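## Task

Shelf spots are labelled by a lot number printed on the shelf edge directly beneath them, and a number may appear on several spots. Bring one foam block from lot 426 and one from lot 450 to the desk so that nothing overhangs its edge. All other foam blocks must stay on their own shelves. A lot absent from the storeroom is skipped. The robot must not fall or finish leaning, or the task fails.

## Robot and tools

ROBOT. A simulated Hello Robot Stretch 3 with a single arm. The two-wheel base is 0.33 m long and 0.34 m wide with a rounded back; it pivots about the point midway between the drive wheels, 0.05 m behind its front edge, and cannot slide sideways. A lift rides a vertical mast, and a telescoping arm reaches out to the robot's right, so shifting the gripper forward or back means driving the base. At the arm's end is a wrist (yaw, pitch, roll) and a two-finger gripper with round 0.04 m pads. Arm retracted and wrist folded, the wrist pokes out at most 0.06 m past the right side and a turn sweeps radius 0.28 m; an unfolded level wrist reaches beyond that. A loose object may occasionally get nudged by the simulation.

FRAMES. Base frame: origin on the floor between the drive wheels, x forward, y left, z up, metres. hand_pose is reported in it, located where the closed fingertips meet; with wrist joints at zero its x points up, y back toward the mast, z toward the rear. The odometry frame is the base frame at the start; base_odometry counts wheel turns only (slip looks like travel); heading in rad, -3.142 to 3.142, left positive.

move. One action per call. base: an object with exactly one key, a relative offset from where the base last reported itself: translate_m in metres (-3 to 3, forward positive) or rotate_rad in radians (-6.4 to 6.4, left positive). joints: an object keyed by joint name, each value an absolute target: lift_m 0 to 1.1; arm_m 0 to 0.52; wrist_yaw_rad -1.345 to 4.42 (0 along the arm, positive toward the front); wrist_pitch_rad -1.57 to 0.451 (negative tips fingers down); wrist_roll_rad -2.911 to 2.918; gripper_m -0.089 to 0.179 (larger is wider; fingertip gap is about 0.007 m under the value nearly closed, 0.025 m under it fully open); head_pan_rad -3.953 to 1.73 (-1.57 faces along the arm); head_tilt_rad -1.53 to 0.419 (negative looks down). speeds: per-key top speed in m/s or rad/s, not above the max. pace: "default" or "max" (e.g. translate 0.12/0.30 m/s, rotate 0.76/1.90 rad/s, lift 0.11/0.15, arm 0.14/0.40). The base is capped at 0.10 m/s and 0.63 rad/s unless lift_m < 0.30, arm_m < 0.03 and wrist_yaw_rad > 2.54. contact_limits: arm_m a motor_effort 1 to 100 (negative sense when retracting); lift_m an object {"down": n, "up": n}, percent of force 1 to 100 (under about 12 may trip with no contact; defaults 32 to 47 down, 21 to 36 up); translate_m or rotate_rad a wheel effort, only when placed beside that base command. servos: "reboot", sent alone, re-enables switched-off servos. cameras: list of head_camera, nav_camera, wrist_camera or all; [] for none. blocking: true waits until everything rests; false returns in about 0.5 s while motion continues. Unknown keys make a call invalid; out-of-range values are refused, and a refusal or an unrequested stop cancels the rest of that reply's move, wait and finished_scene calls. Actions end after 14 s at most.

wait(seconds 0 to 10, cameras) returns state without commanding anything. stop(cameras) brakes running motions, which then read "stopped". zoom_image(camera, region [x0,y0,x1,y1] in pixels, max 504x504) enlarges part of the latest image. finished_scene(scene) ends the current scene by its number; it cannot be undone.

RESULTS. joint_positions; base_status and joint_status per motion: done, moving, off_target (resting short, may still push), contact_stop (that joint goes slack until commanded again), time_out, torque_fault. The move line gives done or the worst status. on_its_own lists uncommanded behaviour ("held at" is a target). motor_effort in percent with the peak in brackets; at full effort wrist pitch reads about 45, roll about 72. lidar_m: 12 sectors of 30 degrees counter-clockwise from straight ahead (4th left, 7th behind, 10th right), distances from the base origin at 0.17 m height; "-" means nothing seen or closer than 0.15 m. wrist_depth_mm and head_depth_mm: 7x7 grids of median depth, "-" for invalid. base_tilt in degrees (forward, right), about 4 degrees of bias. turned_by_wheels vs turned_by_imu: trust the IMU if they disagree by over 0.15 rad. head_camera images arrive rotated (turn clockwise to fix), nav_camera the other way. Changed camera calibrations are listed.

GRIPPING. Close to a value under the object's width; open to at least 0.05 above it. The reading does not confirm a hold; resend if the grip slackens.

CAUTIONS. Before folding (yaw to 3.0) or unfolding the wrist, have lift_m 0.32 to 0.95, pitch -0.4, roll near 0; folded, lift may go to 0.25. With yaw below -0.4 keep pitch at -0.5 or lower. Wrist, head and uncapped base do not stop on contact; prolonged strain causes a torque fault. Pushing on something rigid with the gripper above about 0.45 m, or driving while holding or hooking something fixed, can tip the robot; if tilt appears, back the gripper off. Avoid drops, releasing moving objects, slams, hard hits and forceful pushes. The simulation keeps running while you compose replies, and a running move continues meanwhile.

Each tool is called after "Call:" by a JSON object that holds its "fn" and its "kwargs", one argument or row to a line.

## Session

Call:
{"fn": "move", "kwargs": {
  "joints": {"head_pan_rad":-1.57,"head_tilt_rad":-0.3},
  "pace": "max",
  "cameras": ["head_camera","nav_camera"]
}}

Call:
{"fn": "move", "kwargs": {
  "joints": {"head_pan_rad":-3.14,"head_tilt_rad":-0.3},
  "pace": "max",
  "cameras": ["head_camera","nav_camera"]
}}

Call:
{"fn": "move", "kwargs": {
  "joints": {"head_pan_rad":0.5,"head_tilt_rad":-0.3},
  "pace": "max",
  "cameras": ["head_camera","nav_camera"]
}}

Scene clock: 2.07 s.
move: done
base_odometry: x=+0.000 y=+0.000 heading=+0.000
turned_by_wheels: +0.000
turned_by_imu: +0.000
base_tilt: forward=-0.3 right=-1.2
lidar_m: 0.84 0.77 0.78 0.96 1.17 1.16 1.57 1.48 1.13 1.38 3.09 1.31
head_depth_mm: 1527 1563 1601 1649 1345 925 1252 / 1668 1727 1764 1824 1342 1010 1552 / 1852 1920 1966 2016 1330 1769 1551 / 2068 2156 2244 2234 1316 1917 1529 / 2386 2485 2579 2524 1613 1988 1532 / 2746 2910 3061 3037 2679 1980 1517 / 2778 2872 3037 3133 2765 1975 1514
base_status: not commanded
joint_positions: lift_m=+0.306 arm_m=+0.001 wrist_yaw_rad=+2.853 wrist_pitch_rad=-0.337 wrist_roll_rad=+0.000 gripper_m=+0.037 head_pan_rad=-1.578 head_tilt_rad=-0.301
joint_status: all done
measured_speeds: translate_m=+0.000 rotate_rad=+0.000 lift_m=+0.000 arm_m=+0.000 wrist_yaw_rad=+0.000 wrist_pitch_rad=+0.000 wrist_roll_rad=+0.000 head_pan_rad=+0.024 head_tilt_rad=+0.000
motor_effort: left_wheel=-0.1(0.5) right_wheel=+0.2(1.2) lift_m=+26.5(27.3) arm_m=-11.3(11.3) wrist_yaw_rad=+0.3(2.2) wrist_pitch_rad=+2.1(2.2) wrist_roll_rad=+0.0(0.3) gripper_m=+0.2(1.0) head_pan_rad=+3.5(5.8) head_tilt_rad=-2.2(6.4)
hand_pose: x=+0.0453 y=+0.0786 z=+0.3376 quat_wxyz=(+0.218, +0.707, +0.017, +0.673) (m; base frame)
wrist_depth_mm: 133 - - - - - - / 136 - - - - - - / 144 - - - - - - / 156 186 868 868 832 - - / 169 180 733 670 666 684 660 / 574 193 126 565 129 573 571 / 503 205 315 495 482 490 490
pictures: head_camera (sideways), nav_camera (sideways)
camera_calibration:
head_camera: T_world_to_cam=[[-0.0444139, 0.24641, -0.968148, 1.27579], [0.997158, -0.0480949, -0.0579857, 0.0690442], [-0.0608512, -0.967972, -0.243573, 0.27297], [0, 0, 0, 1]] pos_world=[0.00442522, -0.0468182, 1.30564]
nav_camera: T_world_to_cam=[[0.0150433, -0.271494, 0.962323, -1.20956], [-0.999882, -0.00698234, 0.0136605, 0.0384447], [0.00301052, -0.962415, -0.271567, 0.306656], [0, 0, 0, 1]] pos_world=[0.0557128, -0.0329901, 1.24674]

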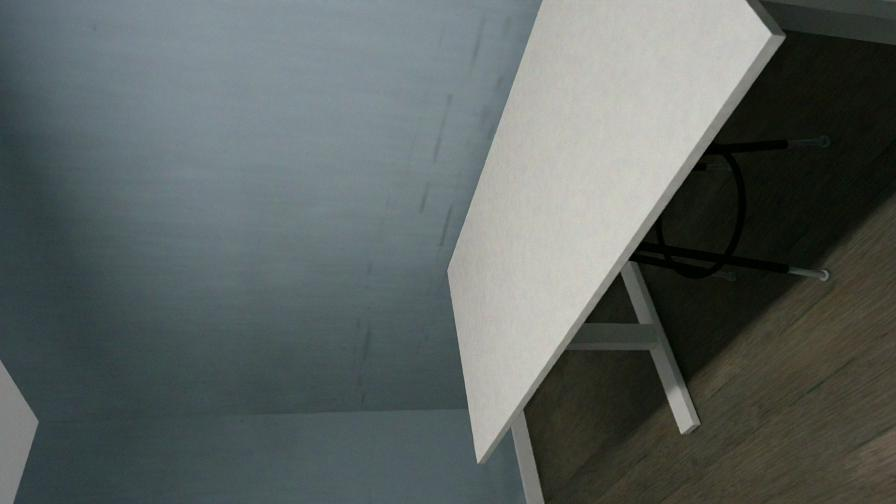

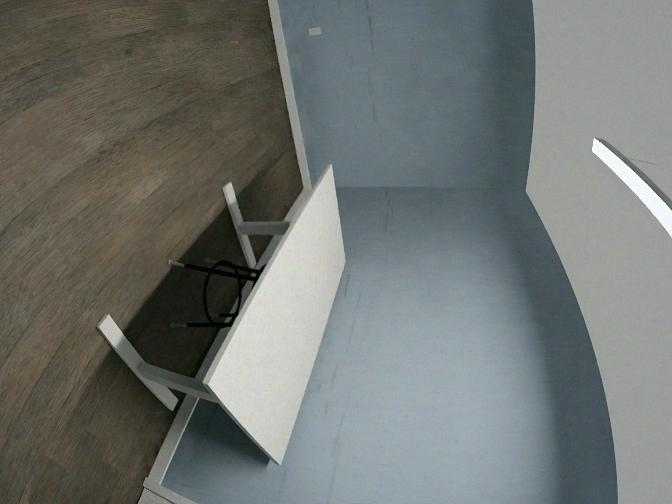

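Scene clock: 4.13 s.
move: done
base_odometry: x=+0.000 y=+0.000 heading=+0.000
turned_by_wheels: +0.000
turned_by_imu: +0.000
base_tilt: forward=-0.2 right=-1.2
lidar_m: 0.84 0.77 0.78 0.96 1.17 1.17 1.58 1.48 1.13 1.37 3.08 1.31
head_depth_mm: 1510 1595 1686 1719 1733 1762 1475 / 1414 1500 1630 1706 1748 1869 1515 / 1811 1879 1561 1624 1688 1769 1547 / 1698 1791 1889 2006 2122 1994 1540 / 1577 1645 1728 1815 1905 1934 1532 / 1438 1501 1569 1646 1721 1793 1521 / 1341 1396 1447 1512 1593 1654 1521
base_status: not commanded
joint_positions: lift_m=+0.306 arm_m=+0.001 wrist_yaw_rad=+2.853 wrist_pitch_rad=-0.337 wrist_roll_rad=+0.000 gripper_m=+0.037 head_pan_rad=-3.148 head_tilt_rad=-0.301
joint_status: all done
measured_speeds: translate_m=+0.000 rotate_rad=+0.000 lift_m=+0.000 arm_m=+0.000 wrist_yaw_rad=+0.000 wrist_pitch_rad=+0.000 wrist_roll_rad=+0.000 head_pan_rad=+0.024 head_tilt_rad=+0.000
motor_effort: left_wheel=-0.3(0.8) right_wheel=+0.5(1.2) lift_m=+25.8(27.1) arm_m=-12.5(13.0) wrist_yaw_rad=+0.0(1.9) wrist_pitch_rad=+2.1(2.2) wrist_roll_rad=-0.3(0.3) gripper_m=+0.3(0.9) head_pan_rad=+4.1(4.6) head_tilt_rad=-0.4(4.4)
hand_pose: x=+0.0453 y=+0.0786 z=+0.3376 quat_wxyz=(+0.218, +0.707, +0.017, +0.673) (m; base frame)
wrist_depth_mm: 134 - - - - - - / 136 - - - - - - / 144 - - - - - - / 155 186 887 880 819 - - / 169 181 723 668 664 686 654 / 572 193 126 560 129 577 566 / 512 205 313 496 482 490 490
pictures: head_camera (sideways), nav_camera (sideways)
camera_calibration:
head_camera: T_world_to_cam=[[0.246383, 0.0446088, -0.968145, 1.27401], [-0.047271, -0.997198, -0.0579774, 0.0754413], [-0.968019, 0.0600499, -0.243584, 0.278517], [0, 0, 0, 1]] pos_world=[-0.0407178, 0.00167308, 1.30564]
nav_camera: T_world_to_cam=[[-0.271483, -0.0152607, 0.962322, -1.20783], [-0.00780991, 0.999876, 0.013653, 0.0324795], [-0.962411, -0.00380909, -0.271569, 0.312506], [0, 0, 0, 1]] pos_world=[-0.026892, -0.0497175, 1.24674]

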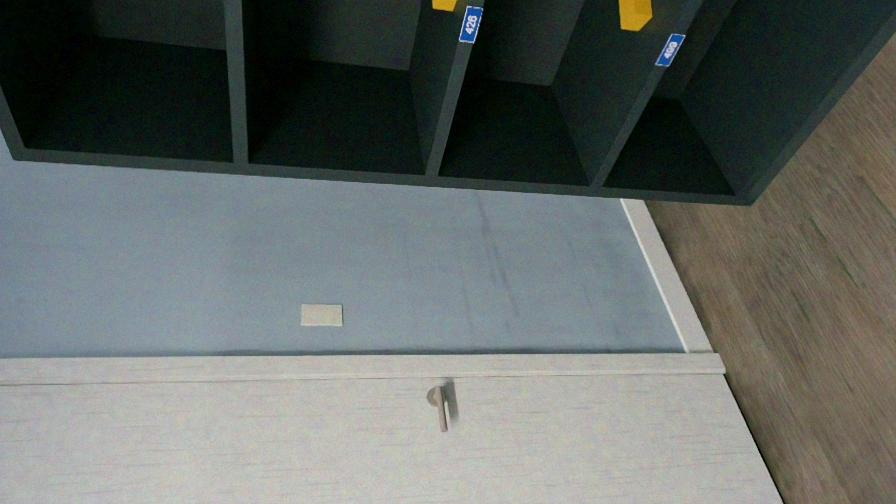

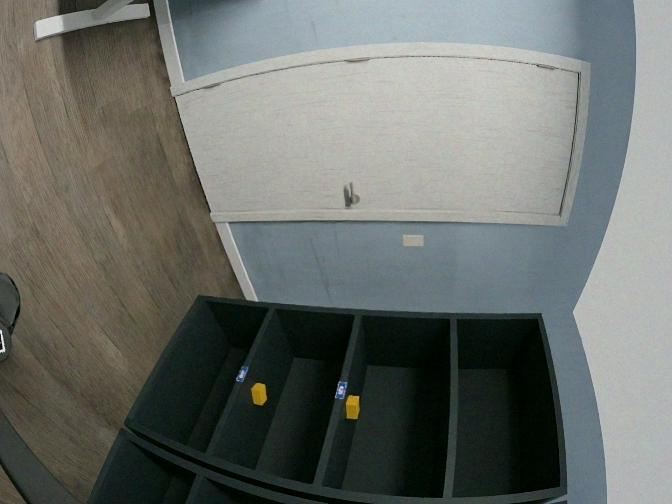

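Scene clock: 6.97 s.
move: done
base_odometry: x=+0.000 y=+0.000 heading=+0.000
turned_by_wheels: +0.000
turned_by_imu: +0.000
base_tilt: forward=-0.4 right=-1.2
lidar_m: 0.84 0.77 0.78 0.96 1.17 1.16 1.58 1.48 1.13 1.38 3.09 1.31
head_depth_mm: 694 728 769 813 866 918 980 / 682 716 752 794 843 894 953 / 671 704 745 780 829 883 938 / 654 688 722 759 805 852 905 / 644 674 707 745 783 828 883 / 631 660 692 729 766 809 861 / 621 648 680 713 751 792 840
base_status: not commanded
joint_positions: lift_m=+0.306 arm_m=+0.001 wrist_yaw_rad=+2.853 wrist_pitch_rad=-0.337 wrist_roll_rad=+0.000 gripper_m=+0.037 head_pan_rad=+0.508 head_tilt_rad=-0.301
joint_status: all done
measured_speeds: translate_m=+0.000 rotate_rad=+0.000 lift_m=+0.000 arm_m=+0.000 wrist_yaw_rad=+0.000 wrist_pitch_rad=+0.000 wrist_roll_rad=+0.000 head_pan_rad=-0.024 head_tilt_rad=+0.000
motor_effort: left_wheel=-0.1(0.6) right_wheel=+1.0(1.5) lift_m=+26.1(27.4) arm_m=-11.9(12.9) wrist_yaw_rad=-0.4(2.2) wrist_pitch_rad=+2.1(2.1) wrist_roll_rad=+0.1(0.3) gripper_m=+0.4(1.2) head_pan_rad=-2.6(7.2) head_tilt_rad=+3.3(5.7)
hand_pose: x=+0.0453 y=+0.0786 z=+0.3376 quat_wxyz=(+0.218, +0.707, +0.017, +0.673) (m; base frame)
wrist_depth_mm: 133 - - - - - - / 136 - - - - - - / 144 - - - - - - / 156 186 869 887 823 - - / 169 181 724 670 662 686 652 / 570 193 126 559 129 577 570 / 506 205 313 497 481 492 494
pictures: head_camera (sideways), nav_camera (sideways)
camera_calibration:
head_camera: T_world_to_cam=[[-0.192461, -0.160156, -0.968147, 1.27669], [-0.449893, 0.891198, -0.0579913, 0.0778435], [0.872098, 0.424401, -0.243574, 0.267273], [0, 0, 0, 1]] pos_world=[0.047646, 0.0216651, 1.30564]
nav_camera: T_world_to_cam=[[0.228775, 0.146983, 0.962319, -1.21086], [0.499166, -0.866399, 0.0136638, 0.0293992], [0.835761, 0.477231, -0.271579, 0.301596], [0, 0, 0, 1]] pos_world=[0.010278, 0.0595163, 1.24674]

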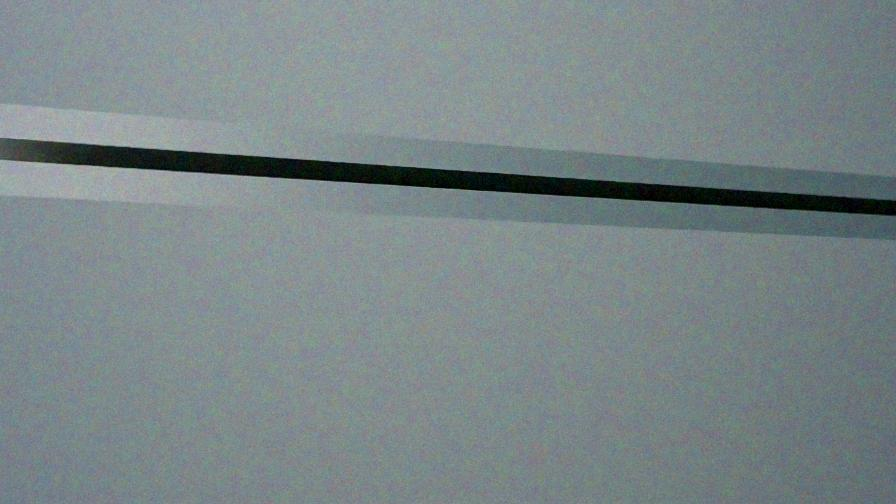

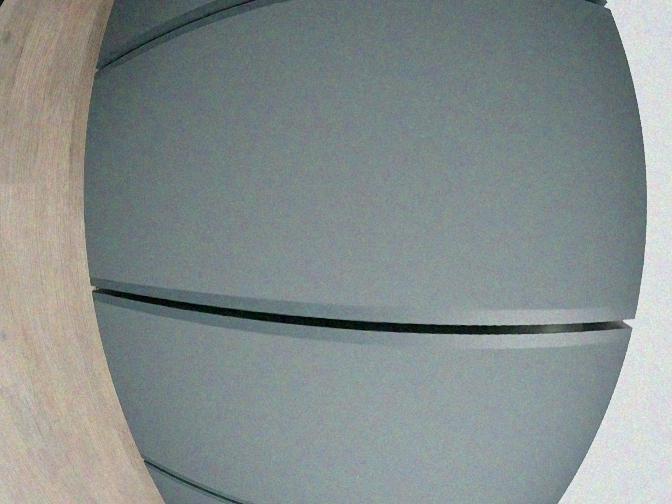

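Call:
{"fn": "move", "kwargs": {
  "joints": {"head_pan_rad":-3.75,"head_tilt_rad":-0.3},
  "pace": "max",
  "cameras": ["head_camera","nav_camera"]
}}

Scene clock: 62.80 s.
move: done
base_odometry: x=+0.000 y=+0.000 heading=+0.000
turned_by_wheels: +0.000
turned_by_imu: +0.000
base_tilt: forward=-0.4 right=-1.3
lidar_m: 0.84 0.77 0.78 0.96 1.17 1.16 1.57 1.48 1.13 1.38 3.09 1.31
head_depth_mm: 1332 1378 1463 1465 1583 1401 - / 1327 1396 1484 1529 1621 1391 1466 / 1020 1057 1119 1162 1286 1321 1411 / 1447 1496 1591 1608 1706 1680 1427 / 1485 1539 1629 1657 1706 1724 1472 / 1529 1585 1699 1745 1693 1793 1494 / 1559 1629 1702 1702 1688 1773 1521
base_status: not commanded
joint_positions: lift_m=+0.306 arm_m=+0.001 wrist_yaw_rad=+2.853 wrist_pitch_rad=-0.337 wrist_roll_rad=+0.000 gripper_m=+0.037 head_pan_rad=-3.758 head_tilt_rad=-0.300
joint_status: all done
measured_speeds: translate_m=+0.000 rotate_rad=+0.000 lift_m=+0.000 arm_m=+0.000 wrist_yaw_rad=+0.000 wrist_pitch_rad=+0.000 wrist_roll_rad=+0.000 head_pan_rad=+0.024 head_tilt_rad=+0.000
motor_effort: left_wheel=-0.3(0.6) right_wheel=+0.8(1.4) lift_m=+26.5(26.9) arm_m=-11.6(12.8) wrist_yaw_rad=-0.7(1.5) wrist_pitch_rad=+2.0(2.1) wrist_roll_rad=+0.1(0.3) gripper_m=+0.6(1.0) head_pan_rad=+3.4(4.8) head_tilt_rad=+4.9(8.0)
hand_pose: x=+0.0453 y=+0.0786 z=+0.3376 quat_wxyz=(+0.218, +0.707, +0.017, +0.673) (m; base frame)
wrist_depth_mm: 133 - - - - - - / 136 - - - - - - / 145 - - - - - - / 156 186 886 854 831 - - / 170 180 719 668 667 685 657 / 574 194 126 569 129 574 566 / 506 204 314 497 483 494 495
pictures: head_camera (sideways), nav_camera (sideways)
camera_calibration:
head_camera: T_world_to_cam=[[0.226455, -0.103826, -0.968472, 1.27459], [-0.61024, -0.790092, -0.0579883, 0.0789041], [-0.759161, 0.604132, -0.242279, 0.275549], [0, 0, 0, 1]] pos_world=[-0.0313021, 0.0282094, 1.30574]
nav_camera: T_world_to_cam=[[-0.230271, 0.142371, 0.962656, -1.20858], [0.566614, 0.823869, 0.0136913, 0.0288854], [-0.791153, 0.548607, -0.270382, 0.309938], [0, 0, 0, 1]] pos_world=[-0.0494586, -0.0217661, 1.24685]

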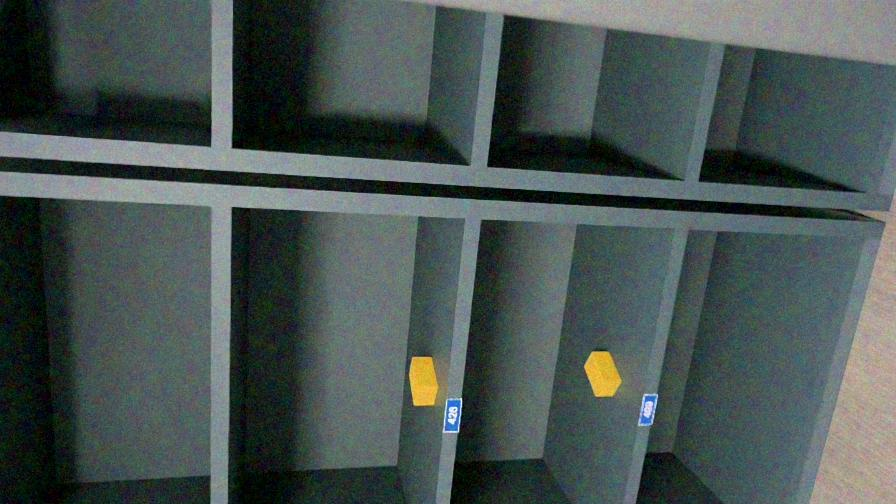

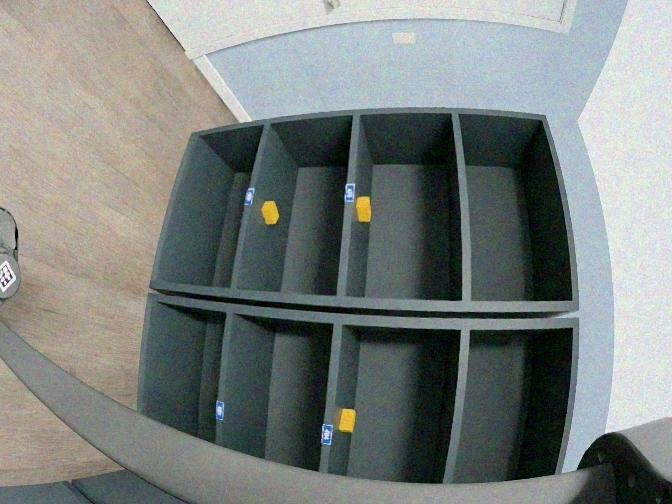

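Call:
{"fn": "zoom_image", "kwargs": {
  "camera": "nav_camera",
  "region": [300, 400, 370, 460]
}}

Call:
{"fn": "zoom_image", "kwargs": {
  "camera": "nav_camera",
  "region": [190, 380, 250, 440]
}}

Call:
{"fn": "zoom_image", "kwargs": {
  "camera": "head_camera",
  "region": [560, 320, 700, 450]
}}

Call:
{"fn": "zoom_image", "kwargs": {
  "camera": "head_camera",
  "region": [380, 320, 500, 450]
}}

Scaled by 7.200 from the camera's 672x504 image, which has a finer 792x594 frame.

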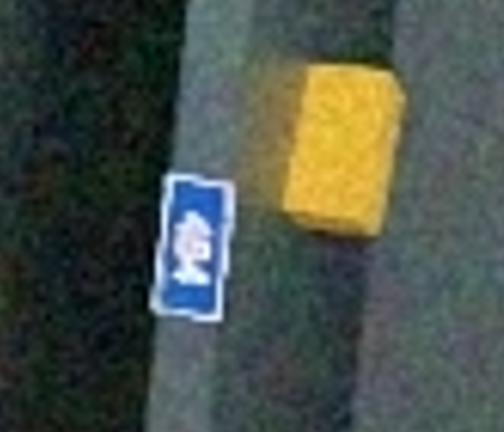

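Scaled by 8.400 from the camera's 672x504 image, which has a finer 792x594 frame.

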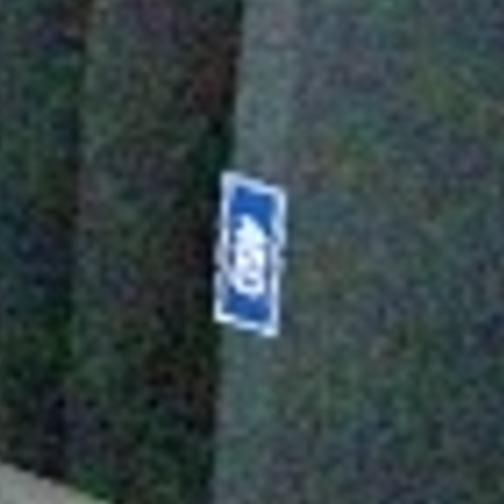

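Scaled by 3.600 from the camera's 896x504 image, which has a finer 1280x720 frame.

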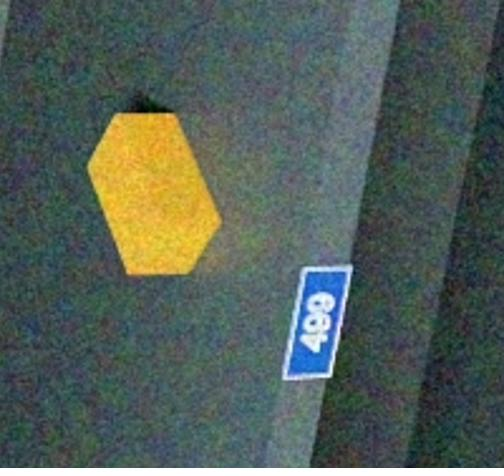

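Scaled by 3.877 from the camera's 896x504 image, which has a finer 1280x720 frame.

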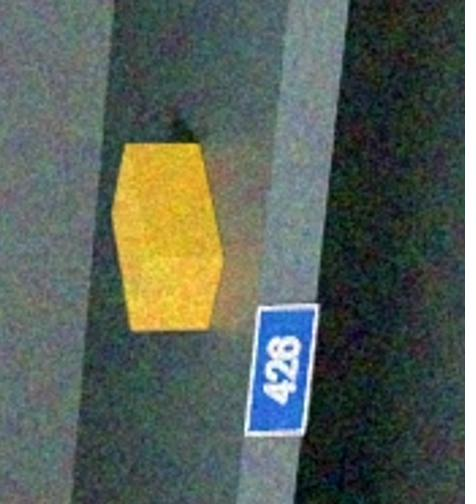

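Call:
{"fn": "move", "kwargs": {
  "base": {"rotate_rad":-2.46},
  "joints": {"head_pan_rad":-1.57,"head_tilt_rad":-0.35,"lift_m":0.29},
  "pace": "max",
  "cameras": ["head_camera","nav_camera"]
}}

Scene clock: 87.27 s.
move: done
base_odometry: x=+0.000 y=+0.000 heading=-2.460
turned_by_wheels: -2.460
turned_by_imu: -2.414
base_tilt: forward=-0.3 right=-1.2
lidar_m: 1.48 1.13 1.33 3.09 1.06 0.79 0.77 0.81 1.14 1.16 1.57 1.54
head_depth_mm: 1362 1409 1519 1580 1597 1665 1416 / 1360 1416 1522 1576 1590 1717 1432 / 1368 1404 1527 1549 1585 1708 1429 / 1372 1422 1536 1515 1560 1701 1423 / 994 1042 1105 1174 1256 1341 1419 / 1376 1430 1542 1642 1542 1684 1425 / 1382 1437 1551 1634 1519 1752 1425
base_status: done
joint_positions: lift_m=+0.290 arm_m=+0.001 wrist_yaw_rad=+2.853 wrist_pitch_rad=-0.338 wrist_roll_rad=+0.000 gripper_m=+0.037 head_pan_rad=-1.566 head_tilt_rad=-0.350
joint_status: all done
measured_speeds: all 0
motor_effort: left_wheel=+6.5(15.5) right_wheel=-9.2(14.6) lift_m=+26.4(30.1) arm_m=-11.9(13.3) wrist_yaw_rad=-0.4(1.8) wrist_pitch_rad=+2.2(2.3) wrist_roll_rad=-0.1(0.3) gripper_m=+0.2(1.2) head_pan_rad=-2.8(5.3) head_tilt_rad=-3.2(6.8)
hand_pose: x=+0.0453 y=+0.0786 z=+0.3210 quat_wxyz=(+0.218, +0.707, +0.018, +0.673) (m; base frame)
wrist_depth_mm: 133 - - - - - - / 136 - - - - - - / 144 - - - - - - / 155 186 838 834 832 820 777 / 170 180 692 636 640 656 658 / 549 193 126 546 129 552 551 / 487 206 290 465 466 476 476
pictures: head_camera (sideways), nav_camera (sideways)
camera_calibration:
head_camera: T_world_to_cam=[[-0.0477828, 0.292835, -0.954968, 1.25867], [0.99767, -0.0326171, -0.0599213, 0.0715263], [-0.0486953, -0.955606, -0.290595, 0.334048], [0, 0, 0, 1]] pos_world=[0.00504967, -0.0470315, 1.30335]
nav_camera: T_world_to_cam=[[0.0186919, -0.317996, 0.947908, -1.19077], [-0.999711, -0.0202502, 0.01292, 0.0394808], [0.0150868, -0.947876, -0.318282, 0.367399], [0, 0, 0, 1]] pos_world=[0.0561842, -0.0296111, 1.24517]

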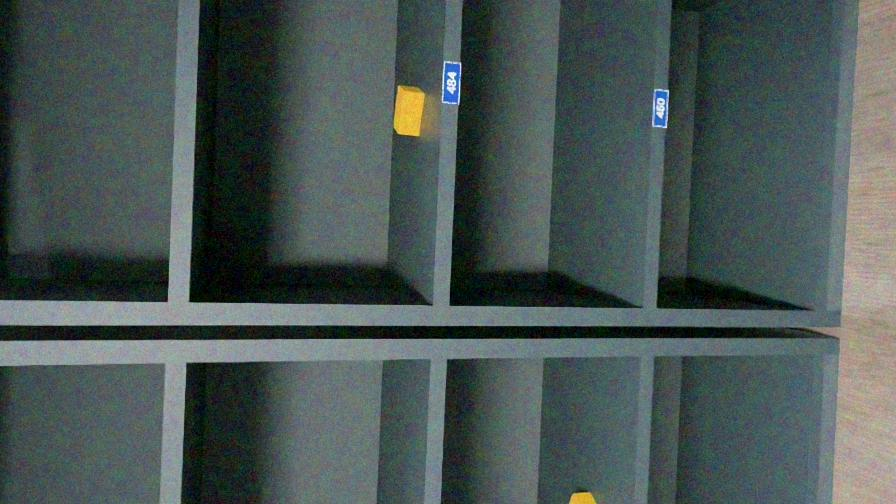

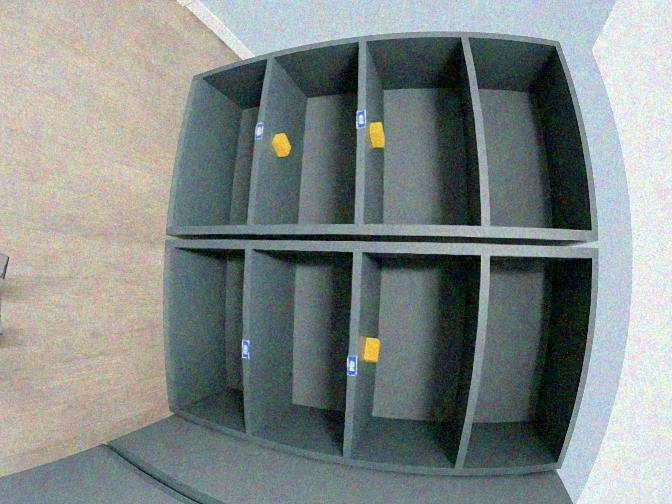

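Call:
{"fn": "move", "kwargs": {
  "joints": {"head_pan_rad":-1.17,"head_tilt_rad":-0.3},
  "pace": "max",
  "cameras": ["head_camera"]
}}

Call:
{"fn": "move", "kwargs": {
  "base": {"rotate_rad":-1.59},
  "pace": "max",
  "cameras": []
}}

Scene clock: 102.03 s.
move: done
base_odometry: x=+0.000 y=+0.000 heading=-2.460
turned_by_wheels: +0.000
turned_by_imu: +0.000
base_tilt: forward=-0.2 right=-1.2
lidar_m: 1.48 1.13 1.33 3.10 1.06 0.79 0.77 0.81 1.14 1.17 1.57 1.53
head_depth_mm: 970 1009 1127 1190 1546 1331 1466 / 1402 1430 1508 1224 1227 1268 1345 / 1455 1523 1595 1623 1700 1744 1448 / 1517 1587 1666 1694 1702 1797 1480 / 1592 1668 1768 1808 1694 1865 1524 / 1461 1534 1635 1656 1691 1770 1509 / 1335 1396 1489 1562 2037 1783 1506
base_status: not commanded
joint_positions: lift_m=+0.290 arm_m=+0.001 wrist_yaw_rad=+2.853 wrist_pitch_rad=-0.338 wrist_roll_rad=+0.000 gripper_m=+0.037 head_pan_rad=-1.165 head_tilt_rad=-0.305
joint_status: all done
measured_speeds: all 0
motor_effort: left_wheel=+6.1(6.8) right_wheel=-9.2(9.9) lift_m=+23.2(24.1) arm_m=-10.6(11.5) wrist_yaw_rad=+0.1(1.5) wrist_pitch_rad=+2.2(2.2) wrist_roll_rad=-0.1(0.3) gripper_m=+0.1(0.9) head_pan_rad=+2.5(4.9) head_tilt_rad=+6.2(9.6)
hand_pose: x=+0.0453 y=+0.0786 z=+0.3210 quat_wxyz=(+0.218, +0.707, +0.018, +0.673) (m; base frame)
wrist_depth_mm: 133 - - - - - - / 136 - - - - - - / 144 - - - - - - / 156 186 828 836 830 828 790 / 170 180 708 657 632 665 652 / 551 193 126 541 129 547 549 / 487 205 290 463 461 474 475
pictures: head_camera (sideways)
camera_calibration:
head_camera: T_world_to_cam=[[-0.141144, 0.211122, -0.967215, 1.27523], [0.932405, 0.356698, -0.0582049, 0.0697149], [0.332716, -0.910051, -0.247197, 0.275294], [0, 0, 0, 1]] pos_world=[0.0233944, -0.0435649, 1.30553]

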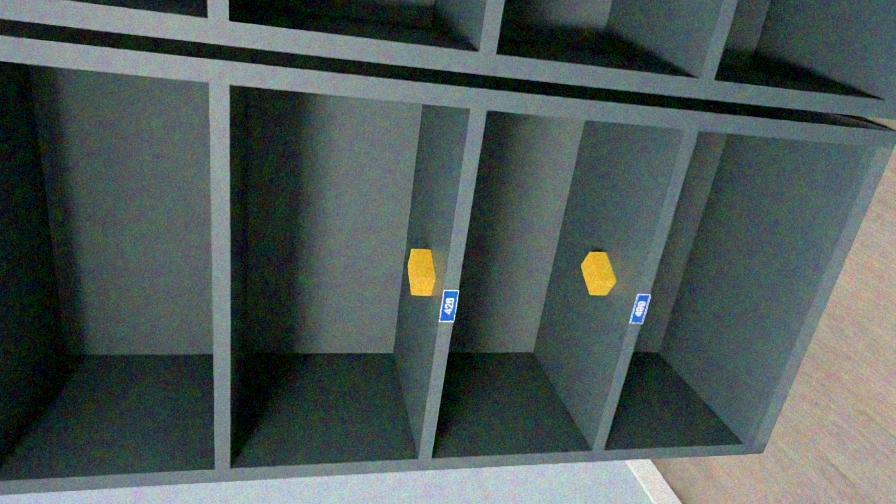

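Scene clock: 104.17 s.
move: done
base_odometry: x=+0.000 y=+0.000 heading=+2.234
turned_by_wheels: -1.590
turned_by_imu: -1.559
base_tilt: forward=-0.3 right=-1.3
lidar_m: 1.16 1.57 1.53 1.48 1.58 1.33 3.10 1.06 0.80 0.77 0.81 1.14
head_depth_mm: 635 658 684 714 743 776 817 / 661 686 714 747 779 816 858 / 691 719 748 785 821 862 908 / 720 755 789 828 868 913 969 / 757 792 830 872 920 975 1029 / 797 837 879 929 976 1037 1100 / 845 887 935 984 1051 1111 1178
base_status: done
joint_positions: lift_m=+0.290 arm_m=+0.001 wrist_yaw_rad=+2.853 wrist_pitch_rad=-0.338 wrist_roll_rad=+0.000 gripper_m=+0.037 head_pan_rad=-1.167 head_tilt_rad=-0.300
joint_status: not commanded
measured_speeds: all 0
motor_effort: left_wheel=+5.2(15.2) right_wheel=-7.8(14.7) lift_m=+26.1(27.0) arm_m=-12.1(12.9) wrist_yaw_rad=-1.3(1.8) wrist_pitch_rad=+2.2(2.3) wrist_roll_rad=+0.0(0.3) gripper_m=+0.5(1.0) head_pan_rad=-3.1(3.5) head_tilt_rad=+5.0(6.1)
hand_pose: x=+0.0453 y=+0.0786 z=+0.3210 quat_wxyz=(+0.218, +0.707, +0.018, +0.673) (m; base frame)
wrist_depth_mm: 134 - - - - - - / 136 - - - - - - / 145 - - - - - - / 155 186 851 827 821 823 809 / 171 180 701 638 637 669 663 / 553 193 126 540 129 548 553 / 485 204 289 462 467 474 471
pictures: none
No camera images: "cameras" was empty.

Call:
{"fn": "move", "kwargs": {
  "joints": {"head_pan_rad":0.43,"head_tilt_rad":-0.25},
  "pace": "max",
  "cameras": ["head_camera"],
  "base": {"translate_m":0.5}
}}

Call:
{"fn": "move", "kwargs": {
  "joints": {"head_pan_rad":0.75,"head_tilt_rad":-0.4},
  "pace": "max",
  "cameras": ["head_camera"]
}}

Scene clock: 113.47 s.
move: done
base_odometry: x=-0.308 y=+0.394 heading=+2.234
turned_by_wheels: +0.000
turned_by_imu: +0.001
base_tilt: forward=-0.2 right=-1.3
lidar_m: 0.67 0.69 1.24 1.47 1.39 1.71 2.72 1.10 0.82 0.79 0.83 1.07
head_depth_mm: 549 567 672 821 771 941 986 / 577 592 610 632 647 677 717 / 1030 809 1099 1132 706 1135 745 / 1080 1076 1160 1191 861 1262 969 / 1137 1150 1228 1246 926 1276 964 / 1202 1215 1295 1327 926 1276 993 / 1239 1235 1335 1338 1359 1268 1064
base_status: done
joint_positions: lift_m=+0.290 arm_m=+0.001 wrist_yaw_rad=+2.853 wrist_pitch_rad=-0.338 wrist_roll_rad=+0.000 gripper_m=+0.037 head_pan_rad=+0.432 head_tilt_rad=-0.249
joint_status: all done
measured_speeds: all 0
motor_effort: left_wheel=+2.8(12.3) right_wheel=+4.0(14.4) lift_m=+28.2(29.9) arm_m=-8.9(10.8) wrist_yaw_rad=-1.3(1.8) wrist_pitch_rad=+2.2(2.4) wrist_roll_rad=-0.2(0.3) gripper_m=+0.4(1.1) head_pan_rad=-3.0(5.4) head_tilt_rad=+2.8(8.9)
hand_pose: x=+0.0453 y=+0.0785 z=+0.3210 quat_wxyz=(+0.218, +0.707, +0.018, +0.673) (m; base frame)
wrist_depth_mm: 133 - - - - - - / 136 - - - - - - / 144 - - - - - - / 156 186 838 851 831 814 - / 171 181 705 652 635 665 638 / 549 194 126 543 129 550 547 / 485 205 291 467 468 478 473
pictures: head_camera (sideways)
camera_calibration:
head_camera: T_world_to_cam=[[-0.157644, -0.123588, -0.979732, 1.29161], [-0.377976, 0.924135, -0.0557569, 0.0744955], [0.912295, 0.361526, -0.192398, 0.200434], [0, 0, 0, 1]] pos_world=[0.0489175, 0.0183227, 1.30815]

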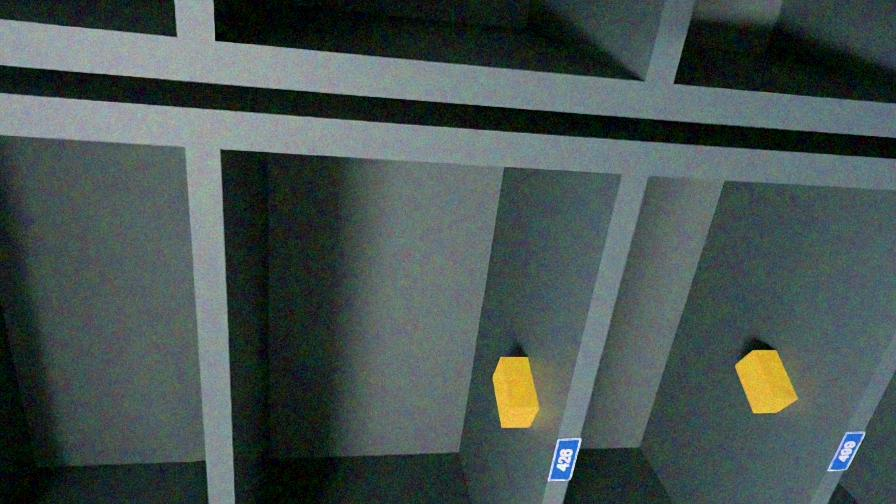

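Scene clock: 114.17 s.
move: done
base_odometry: x=-0.308 y=+0.394 heading=+2.234
turned_by_wheels: +0.000
turned_by_imu: +0.000
base_tilt: forward=-0.3 right=-1.3
lidar_m: 0.67 0.69 1.23 1.47 1.39 1.71 2.71 1.09 0.82 0.79 0.83 1.07
head_depth_mm: 981 1043 1105 963 1197 1074 847 / 1069 1136 1208 949 1321 1067 926 / 1165 1242 1333 947 1415 1060 1301 / 1219 1305 1391 1106 1432 1140 1331 / 1114 1186 1281 1325 1402 1543 1354 / 1035 1090 1180 1269 1365 1492 1384 / 1379 1446 1533 1618 1713 1728 1406
base_status: not commanded
joint_positions: lift_m=+0.290 arm_m=+0.001 wrist_yaw_rad=+2.853 wrist_pitch_rad=-0.338 wrist_roll_rad=+0.000 gripper_m=+0.037 head_pan_rad=+0.753 head_tilt_rad=-0.398
joint_status: all done
measured_speeds: all 0
motor_effort: left_wheel=+3.1(3.2) right_wheel=+4.7(5.1) lift_m=+29.9(29.9) arm_m=-8.4(9.5) wrist_yaw_rad=-0.9(1.4) wrist_pitch_rad=+2.2(2.3) wrist_roll_rad=-0.1(0.3) gripper_m=+0.2(1.0) head_pan_rad=+3.1(4.9) head_tilt_rad=-4.0(5.6)
hand_pose: x=+0.0453 y=+0.0785 z=+0.3210 quat_wxyz=(+0.218, +0.707, +0.018, +0.673) (m; base frame)
wrist_depth_mm: 134 - - - - - - / 136 - - - - - - / 145 - - - - - - / 155 185 836 830 830 821 - / 171 181 697 649 642 664 635 / 551 193 126 549 129 546 553 / 486 205 291 465 463 475 470
pictures: head_camera (sideways)
camera_calibration:
head_camera: T_world_to_cam=[[-0.215073, -0.26513, -0.93992, 1.24004], [-0.656816, 0.751523, -0.0616947, 0.0839872], [0.722729, 0.604085, -0.335774, 0.388194], [0, 0, 0, 1]] pos_world=[0.0413048, 0.0311515, 1.30106]

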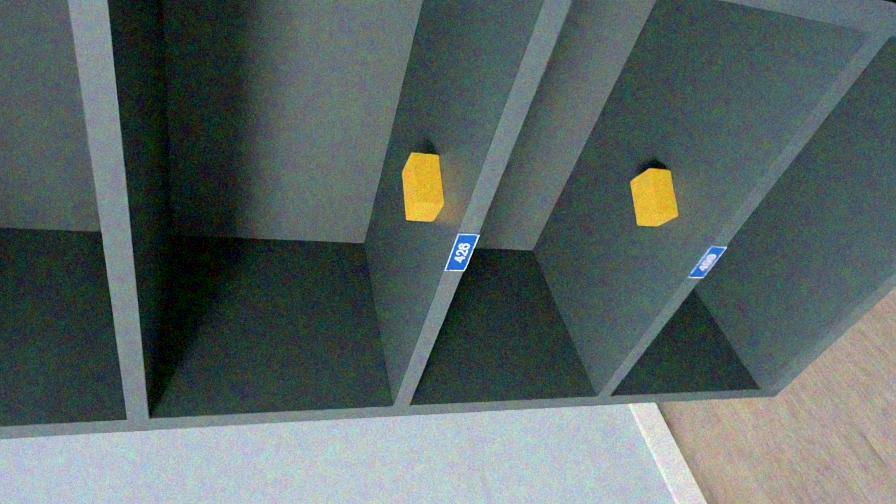

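Call:
{"fn": "zoom_image", "kwargs": {
  "camera": "head_camera",
  "region": [430, 220, 500, 290]
}}

Call:
{"fn": "move", "kwargs": {
  "base": {"rotate_rad":1.59},
  "joints": {"head_pan_rad":-1.57},
  "pace": "max",
  "cameras": ["head_camera"]
}}

Scaled by 7.200 from the camera's 896x504 image, which has a finer 1280x720 frame.

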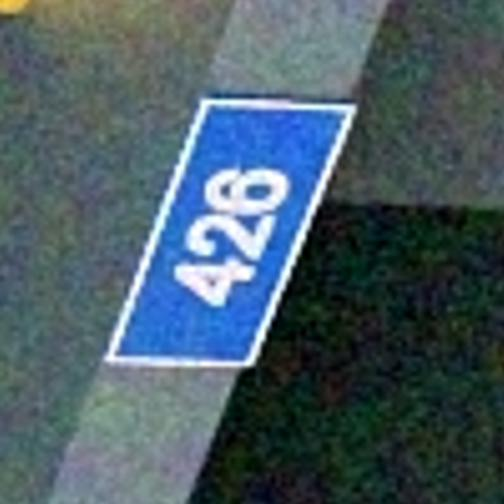

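Scene clock: 120.93 s.
move: done
base_odometry: x=-0.308 y=+0.394 heading=-2.460
turned_by_wheels: +1.590
turned_by_imu: +1.558
base_tilt: forward=-0.3 right=-1.3
lidar_m: 1.47 1.39 1.71 2.70 1.09 0.82 0.79 0.83 1.07 0.67 0.69 1.24
head_depth_mm: 645 980 1047 829 1218 1076 902 / 661 981 1054 946 1213 1063 898 / 679 985 1053 933 1223 1058 920 / 689 989 1056 921 1225 1051 916 / 547 740 787 781 761 959 876 / 548 585 618 673 722 792 864 / 544 975 1052 821 1218 1037 904
base_status: done
joint_positions: lift_m=+0.290 arm_m=+0.001 wrist_yaw_rad=+2.853 wrist_pitch_rad=-0.338 wrist_roll_rad=+0.000 gripper_m=+0.037 head_pan_rad=-1.578 head_tilt_rad=-0.401
joint_status: all done
measured_speeds: translate_m=+0.000 rotate_rad=+0.000 lift_m=+0.000 arm_m=+0.000 wrist_yaw_rad=+0.000 wrist_pitch_rad=+0.000 wrist_roll_rad=+0.000 head_pan_rad=+0.024 head_tilt_rad=+0.000
motor_effort: left_wheel=-6.3(15.2) right_wheel=+7.1(13.9) lift_m=+24.7(29.6) arm_m=-12.2(13.0) wrist_yaw_rad=+0.3(1.6) wrist_pitch_rad=+2.2(2.3) wrist_roll_rad=+0.2(0.4) gripper_m=+0.2(0.9) head_pan_rad=+3.7(4.9) head_tilt_rad=-2.3(4.2)
hand_pose: x=+0.0453 y=+0.0785 z=+0.3210 quat_wxyz=(+0.218, +0.707, +0.018, +0.673) (m; base frame)
wrist_depth_mm: 133 - - - - - - / 137 - - - - - - / 145 - - - - - - / 156 186 846 840 828 821 810 / 170 181 699 647 645 670 663 / 553 194 126 538 129 550 546 / 487 205 290 466 469 473 472
pictures: head_camera (sideways)
camera_calibration:
head_camera: T_world_to_cam=[[-0.0438783, 0.341284, -0.938936, 1.23764], [0.997211, -0.0418268, -0.0618048, 0.0740199], [-0.0603657, -0.939029, -0.338497, 0.396522], [0, 0, 0, 1]] pos_world=[0.00442825, -0.0469449, 1.30086]

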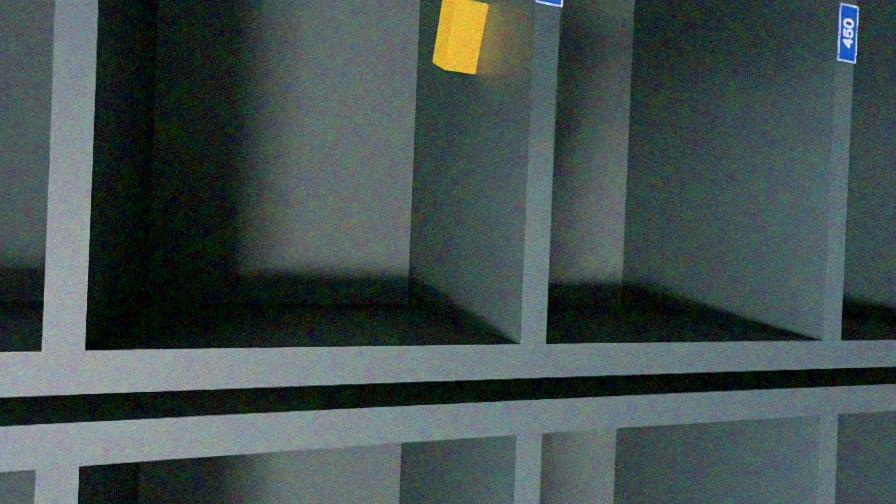

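Call:
{"fn": "move", "kwargs": {
  "base": {"translate_m":0.57},
  "joints": {"head_pan_rad":-1.57,"head_tilt_rad":-0.4},
  "pace": "max",
  "cameras": ["head_camera"]
}}

Call:
{"fn": "move", "kwargs": {
  "joints": {"lift_m":0.85,"wrist_pitch_rad":-0.4},
  "pace": "max",
  "cameras": []
}}

Call:
{"fn": "move", "kwargs": {
  "joints": {"wrist_yaw_rad":0,"gripper_m":0.17},
  "pace": "max",
  "cameras": []
}}

Call:
{"fn": "move", "kwargs": {
  "joints": {"wrist_pitch_rad":-0.1,"lift_m":0.95},
  "pace": "max",
  "cameras": ["wrist_camera"]
}}

Scene clock: 138.37 s.
move: done
base_odometry: x=-0.750 y=+0.035 heading=-2.460
turned_by_wheels: +0.000
turned_by_imu: +0.000
base_tilt: forward=-0.3 right=-1.1
lidar_m: 0.91 0.95 1.04 2.23 1.86 1.39 1.35 1.42 0.77 1.13 0.83 0.93
head_depth_mm: 644 992 1047 953 977 998 904 / 660 999 1070 946 1241 1068 931 / 677 1002 1073 931 1243 1061 920 / 695 1006 1077 857 1236 1021 1213 / 716 1009 1077 899 1237 1047 1215 / 734 1009 1078 894 1243 1039 1210 / 642 1017 1089 887 1231 1034 1199
base_status: done
joint_positions: lift_m=+0.290 arm_m=+0.001 wrist_yaw_rad=+2.853 wrist_pitch_rad=-0.338 wrist_roll_rad=+0.000 gripper_m=+0.037 head_pan_rad=-1.570 head_tilt_rad=-0.401
joint_status: all done
measured_speeds: all 0
motor_effort: left_wheel=-1.9(13.1) right_wheel=+8.4(13.4) lift_m=+25.5(29.7) arm_m=-7.8(10.5) wrist_yaw_rad=-0.9(2.0) wrist_pitch_rad=+2.2(2.3) wrist_roll_rad=+0.2(0.3) gripper_m=+0.2(1.0) head_pan_rad=+3.3(3.9) head_tilt_rad=+1.4(2.0)
hand_pose: x=+0.0453 y=+0.0785 z=+0.3210 quat_wxyz=(+0.218, +0.707, +0.018, +0.673) (m; base frame)
wrist_depth_mm: 133 - - - - - - / 136 - - - - - - / 145 - - - - - - / 156 186 850 849 828 828 827 / 171 181 700 643 649 665 659 / 547 194 126 543 129 552 548 / 491 205 290 466 468 476 472
pictures: head_camera (sideways)
camera_calibration:
head_camera: T_world_to_cam=[[-0.0465783, 0.340909, -0.938942, 1.23766], [0.997512, -0.0339204, -0.0617996, 0.0739711], [-0.0529174, -0.939484, -0.338481, 0.396472], [0, 0, 0, 1]] pos_world=[0.0048413, -0.0469415, 1.30086]

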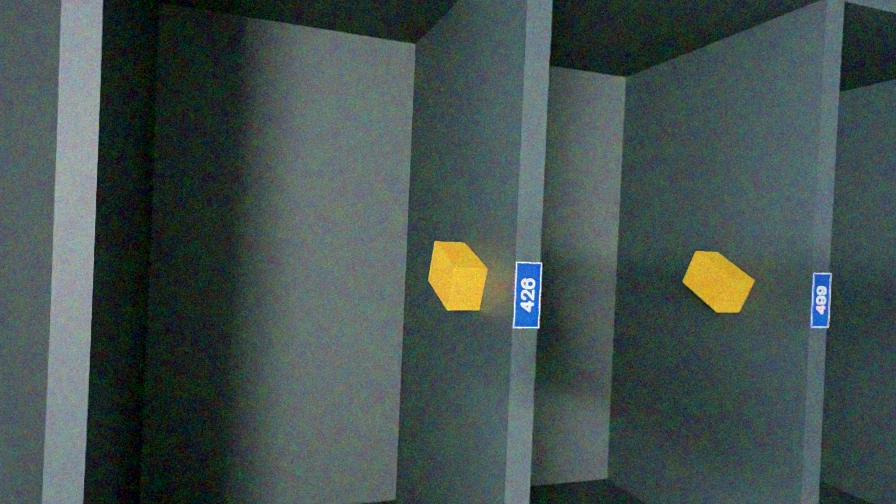

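Scene clock: 142.90 s.
move: done
base_odometry: x=-0.750 y=+0.035 heading=-2.460
turned_by_wheels: +0.000
turned_by_imu: +0.000
base_tilt: forward=-0.3 right=-1.3
lidar_m: 0.91 0.95 1.04 2.23 1.86 1.39 1.35 1.42 0.77 1.13 0.83 0.93
head_depth_mm: 646 993 1045 951 980 993 899 / 658 1000 1073 946 1240 1067 923 / 677 1005 1074 931 1244 1055 922 / 692 1005 1077 855 1241 1018 1219 / 716 1009 1077 905 1239 1047 1211 / 735 1011 1085 895 1239 1043 1212 / 645 1018 1082 888 1227 1034 1200
base_status: not commanded
joint_positions: lift_m=+0.850 arm_m=+0.001 wrist_yaw_rad=+2.853 wrist_pitch_rad=-0.413 wrist_roll_rad=+0.000 gripper_m=+0.037 head_pan_rad=-1.570 head_tilt_rad=-0.401
joint_status: all done
measured_speeds: all 0
motor_effort: left_wheel=-1.9(2.3) right_wheel=+8.9(9.3) lift_m=+26.9(33.2) arm_m=-5.3(8.3) wrist_yaw_rad=-0.2(2.1) wrist_pitch_rad=+2.0(4.6) wrist_roll_rad=+0.0(0.3) gripper_m=+0.1(1.1) head_pan_rad=+3.5(3.9) head_tilt_rad=+3.7(4.2)
hand_pose: x=+0.0428 y=+0.0701 z=+0.8638 quat_wxyz=(+0.243, +0.705, +0.044, +0.664) (m; base frame)
wrist_depth_mm: 133 - - - - - - / 139 - - - - - - / 149 - - - - - - / 163 182 - - - - - / - 190 - - - - - / - 207 126 - 128 - - / - - 984 - - - -
pictures: none
No camera images: "cameras" was empty.

Scene clock: 144.77 s.
move: done
base_odometry: x=-0.750 y=+0.035 heading=-2.460
turned_by_wheels: +0.000
turned_by_imu: +0.000
base_tilt: forward=-0.3 right=-1.3
lidar_m: 0.91 0.95 1.04 2.23 1.85 1.39 1.36 1.42 0.77 1.13 0.83 0.93
head_depth_mm: 644 991 1047 949 977 994 899 / 657 1001 1070 945 1240 1066 892 / 678 1008 1070 931 1248 1060 917 / 697 1009 1082 854 1238 1016 916 / 716 1011 1081 905 1236 1046 1214 / 736 1015 1080 898 1249 1039 904 / 645 1014 1095 886 1231 1036 1203
base_status: not commanded
joint_positions: lift_m=+0.850 arm_m=+0.001 wrist_yaw_rad=+0.003 wrist_pitch_rad=-0.413 wrist_roll_rad=+0.000 gripper_m=+0.170 head_pan_rad=-1.570 head_tilt_rad=-0.401
joint_status: all done
measured_speeds: all 0
motor_effort: left_wheel=-1.7(2.1) right_wheel=+8.2(9.4) lift_m=+23.8(27.3) arm_m=-4.0(5.2) wrist_yaw_rad=-3.1(9.0) wrist_pitch_rad=+2.0(2.1) wrist_roll_rad=+0.2(0.3) gripper_m=+1.0(82.9) head_pan_rad=+3.5(3.8) head_tilt_rad=+4.8(5.8)
hand_pose: x=-0.0208 y=-0.3705 z=+0.8638 quat_wxyz=(+0.693, +0.146, -0.691, -0.144) (m; base frame)
wrist_depth_mm: - - - - - - - / - - - - - - - / - - - - - - - / - - - 710 - 763 - / - 143 - - - 140 - / 117 126 - - - 134 138 / 116 947 - - - - 106
pictures: none
No camera images: "cameras" was empty.

Scene clock: 146.23 s.
move: done
base_odometry: x=-0.750 y=+0.035 heading=-2.460
turned_by_wheels: +0.000
turned_by_imu: +0.000
base_tilt: forward=-0.4 right=-1.2
lidar_m: 0.91 0.95 1.04 2.23 1.85 1.39 1.36 1.42 0.77 1.13 0.84 0.93
head_depth_mm: 642 990 1043 958 978 1016 - / 657 1006 1072 949 1236 992 897 / 674 1001 1077 935 1250 - - / 692 1006 1078 856 1242 - - / 712 1008 1078 904 1234 987 1210 / 737 1014 1081 899 1238 968 1207 / 640 1016 1088 888 1230 1040 1205
base_status: not commanded
joint_positions: lift_m=+0.950 arm_m=+0.001 wrist_yaw_rad=+0.003 wrist_pitch_rad=-0.122 wrist_roll_rad=+0.000 gripper_m=+0.170 head_pan_rad=-1.570 head_tilt_rad=-0.400
joint_status: all done
measured_speeds: all 0
motor_effort: left_wheel=-1.6(2.1) right_wheel=+8.1(9.2) lift_m=+25.9(32.6) arm_m=-2.6(4.1) wrist_yaw_rad=-1.8(4.2) wrist_pitch_rad=+3.6(6.9) wrist_roll_rad=+0.1(0.3) gripper_m=+0.9(1.1) head_pan_rad=+3.9(3.9) head_tilt_rad=+4.4(5.6)
hand_pose: x=-0.0207 y=-0.3970 z=+1.0336 quat_wxyz=(+0.706, +0.044, -0.705, -0.042) (m; base frame)
wrist_depth_mm: - - - - - - - / - - - - - 800 - / - - - 540 - - - / - - - 453 - - - / - 143 - - - 901 - / - 124 - - - 134 - / - - - 720 - - 106
pictures: wrist_camera
camera_calibration:
wrist_camera: T_world_to_cam=[[-0.998865, -0.0456959, -0.0134421, -0.0183544], [-0.0018021, 0.318259, -0.948002, 1.13871], [0.0475979, -0.946902, -0.31798, 0.119927], [0, 0, 0, 1]] pos_world=[-0.0219898, -0.249683, 1.11738]

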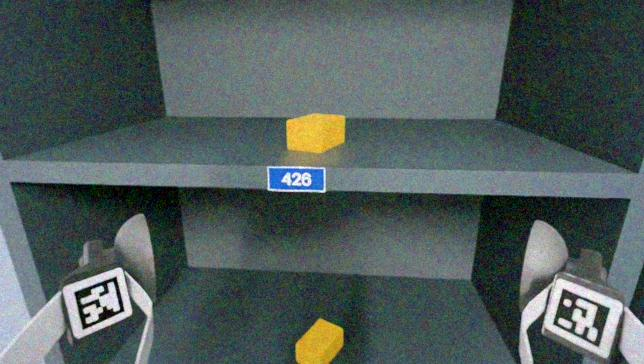

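Call:
{"fn": "move", "kwargs": {
  "base": {"translate_m":0.04},
  "joints": {"arm_m":0.25},
  "pace": "max",
  "cameras": ["wrist_camera"]
}}

Scene clock: 157.73 s.
move: done
base_odometry: x=-0.781 y=+0.010 heading=-2.460
turned_by_wheels: +0.000
turned_by_imu: +0.000
base_tilt: forward=-0.3 right=-1.2
lidar_m: 0.87 0.91 1.02 1.50 1.91 1.44 1.39 1.46 0.79 1.13 0.81 0.89
head_depth_mm: 643 999 1063 962 296 999 933 / 656 999 1073 949 352 1035 927 / 671 1010 1076 375 361 1029 922 / 691 1009 1078 802 384 983 1219 / 710 1009 1081 912 1236 1047 1213 / 733 1017 1083 899 1240 1042 1204 / 644 1022 1076 886 1218 1037 1158
base_status: done
joint_positions: lift_m=+0.950 arm_m=+0.250 wrist_yaw_rad=+0.002 wrist_pitch_rad=-0.122 wrist_roll_rad=+0.000 gripper_m=+0.170 head_pan_rad=-1.570 head_tilt_rad=-0.399
joint_status: all done
measured_speeds: all 0
motor_effort: left_wheel=+1.3(7.7) right_wheel=+8.5(13.4) lift_m=+28.6(29.5) arm_m=+12.7(14.7) wrist_yaw_rad=-1.3(4.5) wrist_pitch_rad=+3.6(3.7) wrist_roll_rad=+0.0(0.3) gripper_m=+0.5(1.0) head_pan_rad=+2.4(3.5) head_tilt_rad=+4.7(5.2)
hand_pose: x=-0.0209 y=-0.6464 z=+1.0337 quat_wxyz=(+0.706, +0.044, -0.705, -0.042) (m; base frame)
wrist_depth_mm: - - - - - - 542 / - - - - - - 562 / - - - - - - - / - - - - - - - / - 143 - - - - - / - 124 224 219 - - - / - - - - - - 106
pictures: wrist_camera
camera_calibration:
wrist_camera: T_world_to_cam=[[-0.998884, -0.0452531, -0.0135022, -0.0294628], [-0.00159845, 0.318149, -0.948039, 1.21807], [0.0471974, -0.94696, -0.317867, -0.116395], [0, 0, 0, 1]] pos_world=[-0.0219894, -0.499083, 1.11738]

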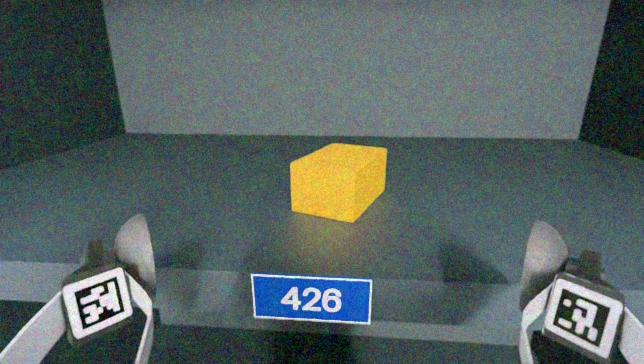

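Call:
{"fn": "move", "kwargs": {
  "joints": {"arm_m":0.44},
  "contact_limits": {"arm_m":35},
  "cameras": ["wrist_camera"]
}}

Scene clock: 165.03 s.
move: done
base_odometry: x=-0.781 y=+0.010 heading=-2.460
turned_by_wheels: +0.000
turned_by_imu: +0.000
base_tilt: forward=-0.3 right=-1.3
lidar_m: 0.87 0.91 1.02 1.51 1.91 1.44 1.40 1.46 0.79 1.13 0.81 0.89
head_depth_mm: 642 1003 1067 958 308 1074 935 / 657 1005 1069 437 713 1061 926 / 672 1008 1062 532 1241 1062 920 / 692 1006 1080 570 1239 1017 1217 / 714 1008 1083 838 1236 1047 1208 / 734 1014 1085 897 1243 1042 1205 / 644 1010 1073 885 1218 1033 1157
base_status: not commanded
joint_positions: lift_m=+0.950 arm_m=+0.440 wrist_yaw_rad=+0.002 wrist_pitch_rad=-0.122 wrist_roll_rad=+0.000 gripper_m=+0.170 head_pan_rad=-1.570 head_tilt_rad=-0.399
joint_status: all done
measured_speeds: all 0
motor_effort: left_wheel=+1.5(1.7) right_wheel=+8.5(9.7) lift_m=+25.3(27.4) arm_m=+12.3(14.9) wrist_yaw_rad=-2.8(4.3) wrist_pitch_rad=+3.5(3.7) wrist_roll_rad=-0.2(0.3) gripper_m=+0.6(1.1) head_pan_rad=+2.9(3.2) head_tilt_rad=+2.0(3.2)
contact_limits: arm_m 35 (drawing in: default 31, maximum 55; extending or still: default 39, maximum 69)
hand_pose: x=-0.0209 y=-0.8364 z=+1.0337 quat_wxyz=(+0.706, +0.044, -0.705, -0.042) (m; base frame)
wrist_depth_mm: - - - - - - - / - - - - - - - / - - - - - - - / - - - - - - - / - 143 - 163 162 - - / - 124 132 132 138 - - / 156 161 119 108 146 160 106
pictures: wrist_camera
camera_calibration:
wrist_camera: T_world_to_cam=[[-0.998884, -0.0452531, -0.0135022, -0.0380609], [-0.00159845, 0.318149, -0.948039, 1.27852], [0.0471974, -0.94696, -0.317867, -0.296317], [0, 0, 0, 1]] pos_world=[-0.0219894, -0.689083, 1.11738]

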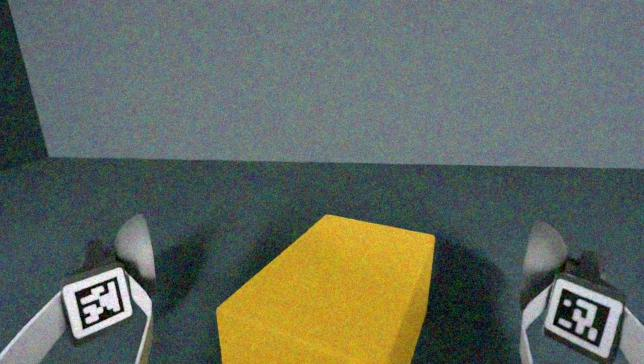

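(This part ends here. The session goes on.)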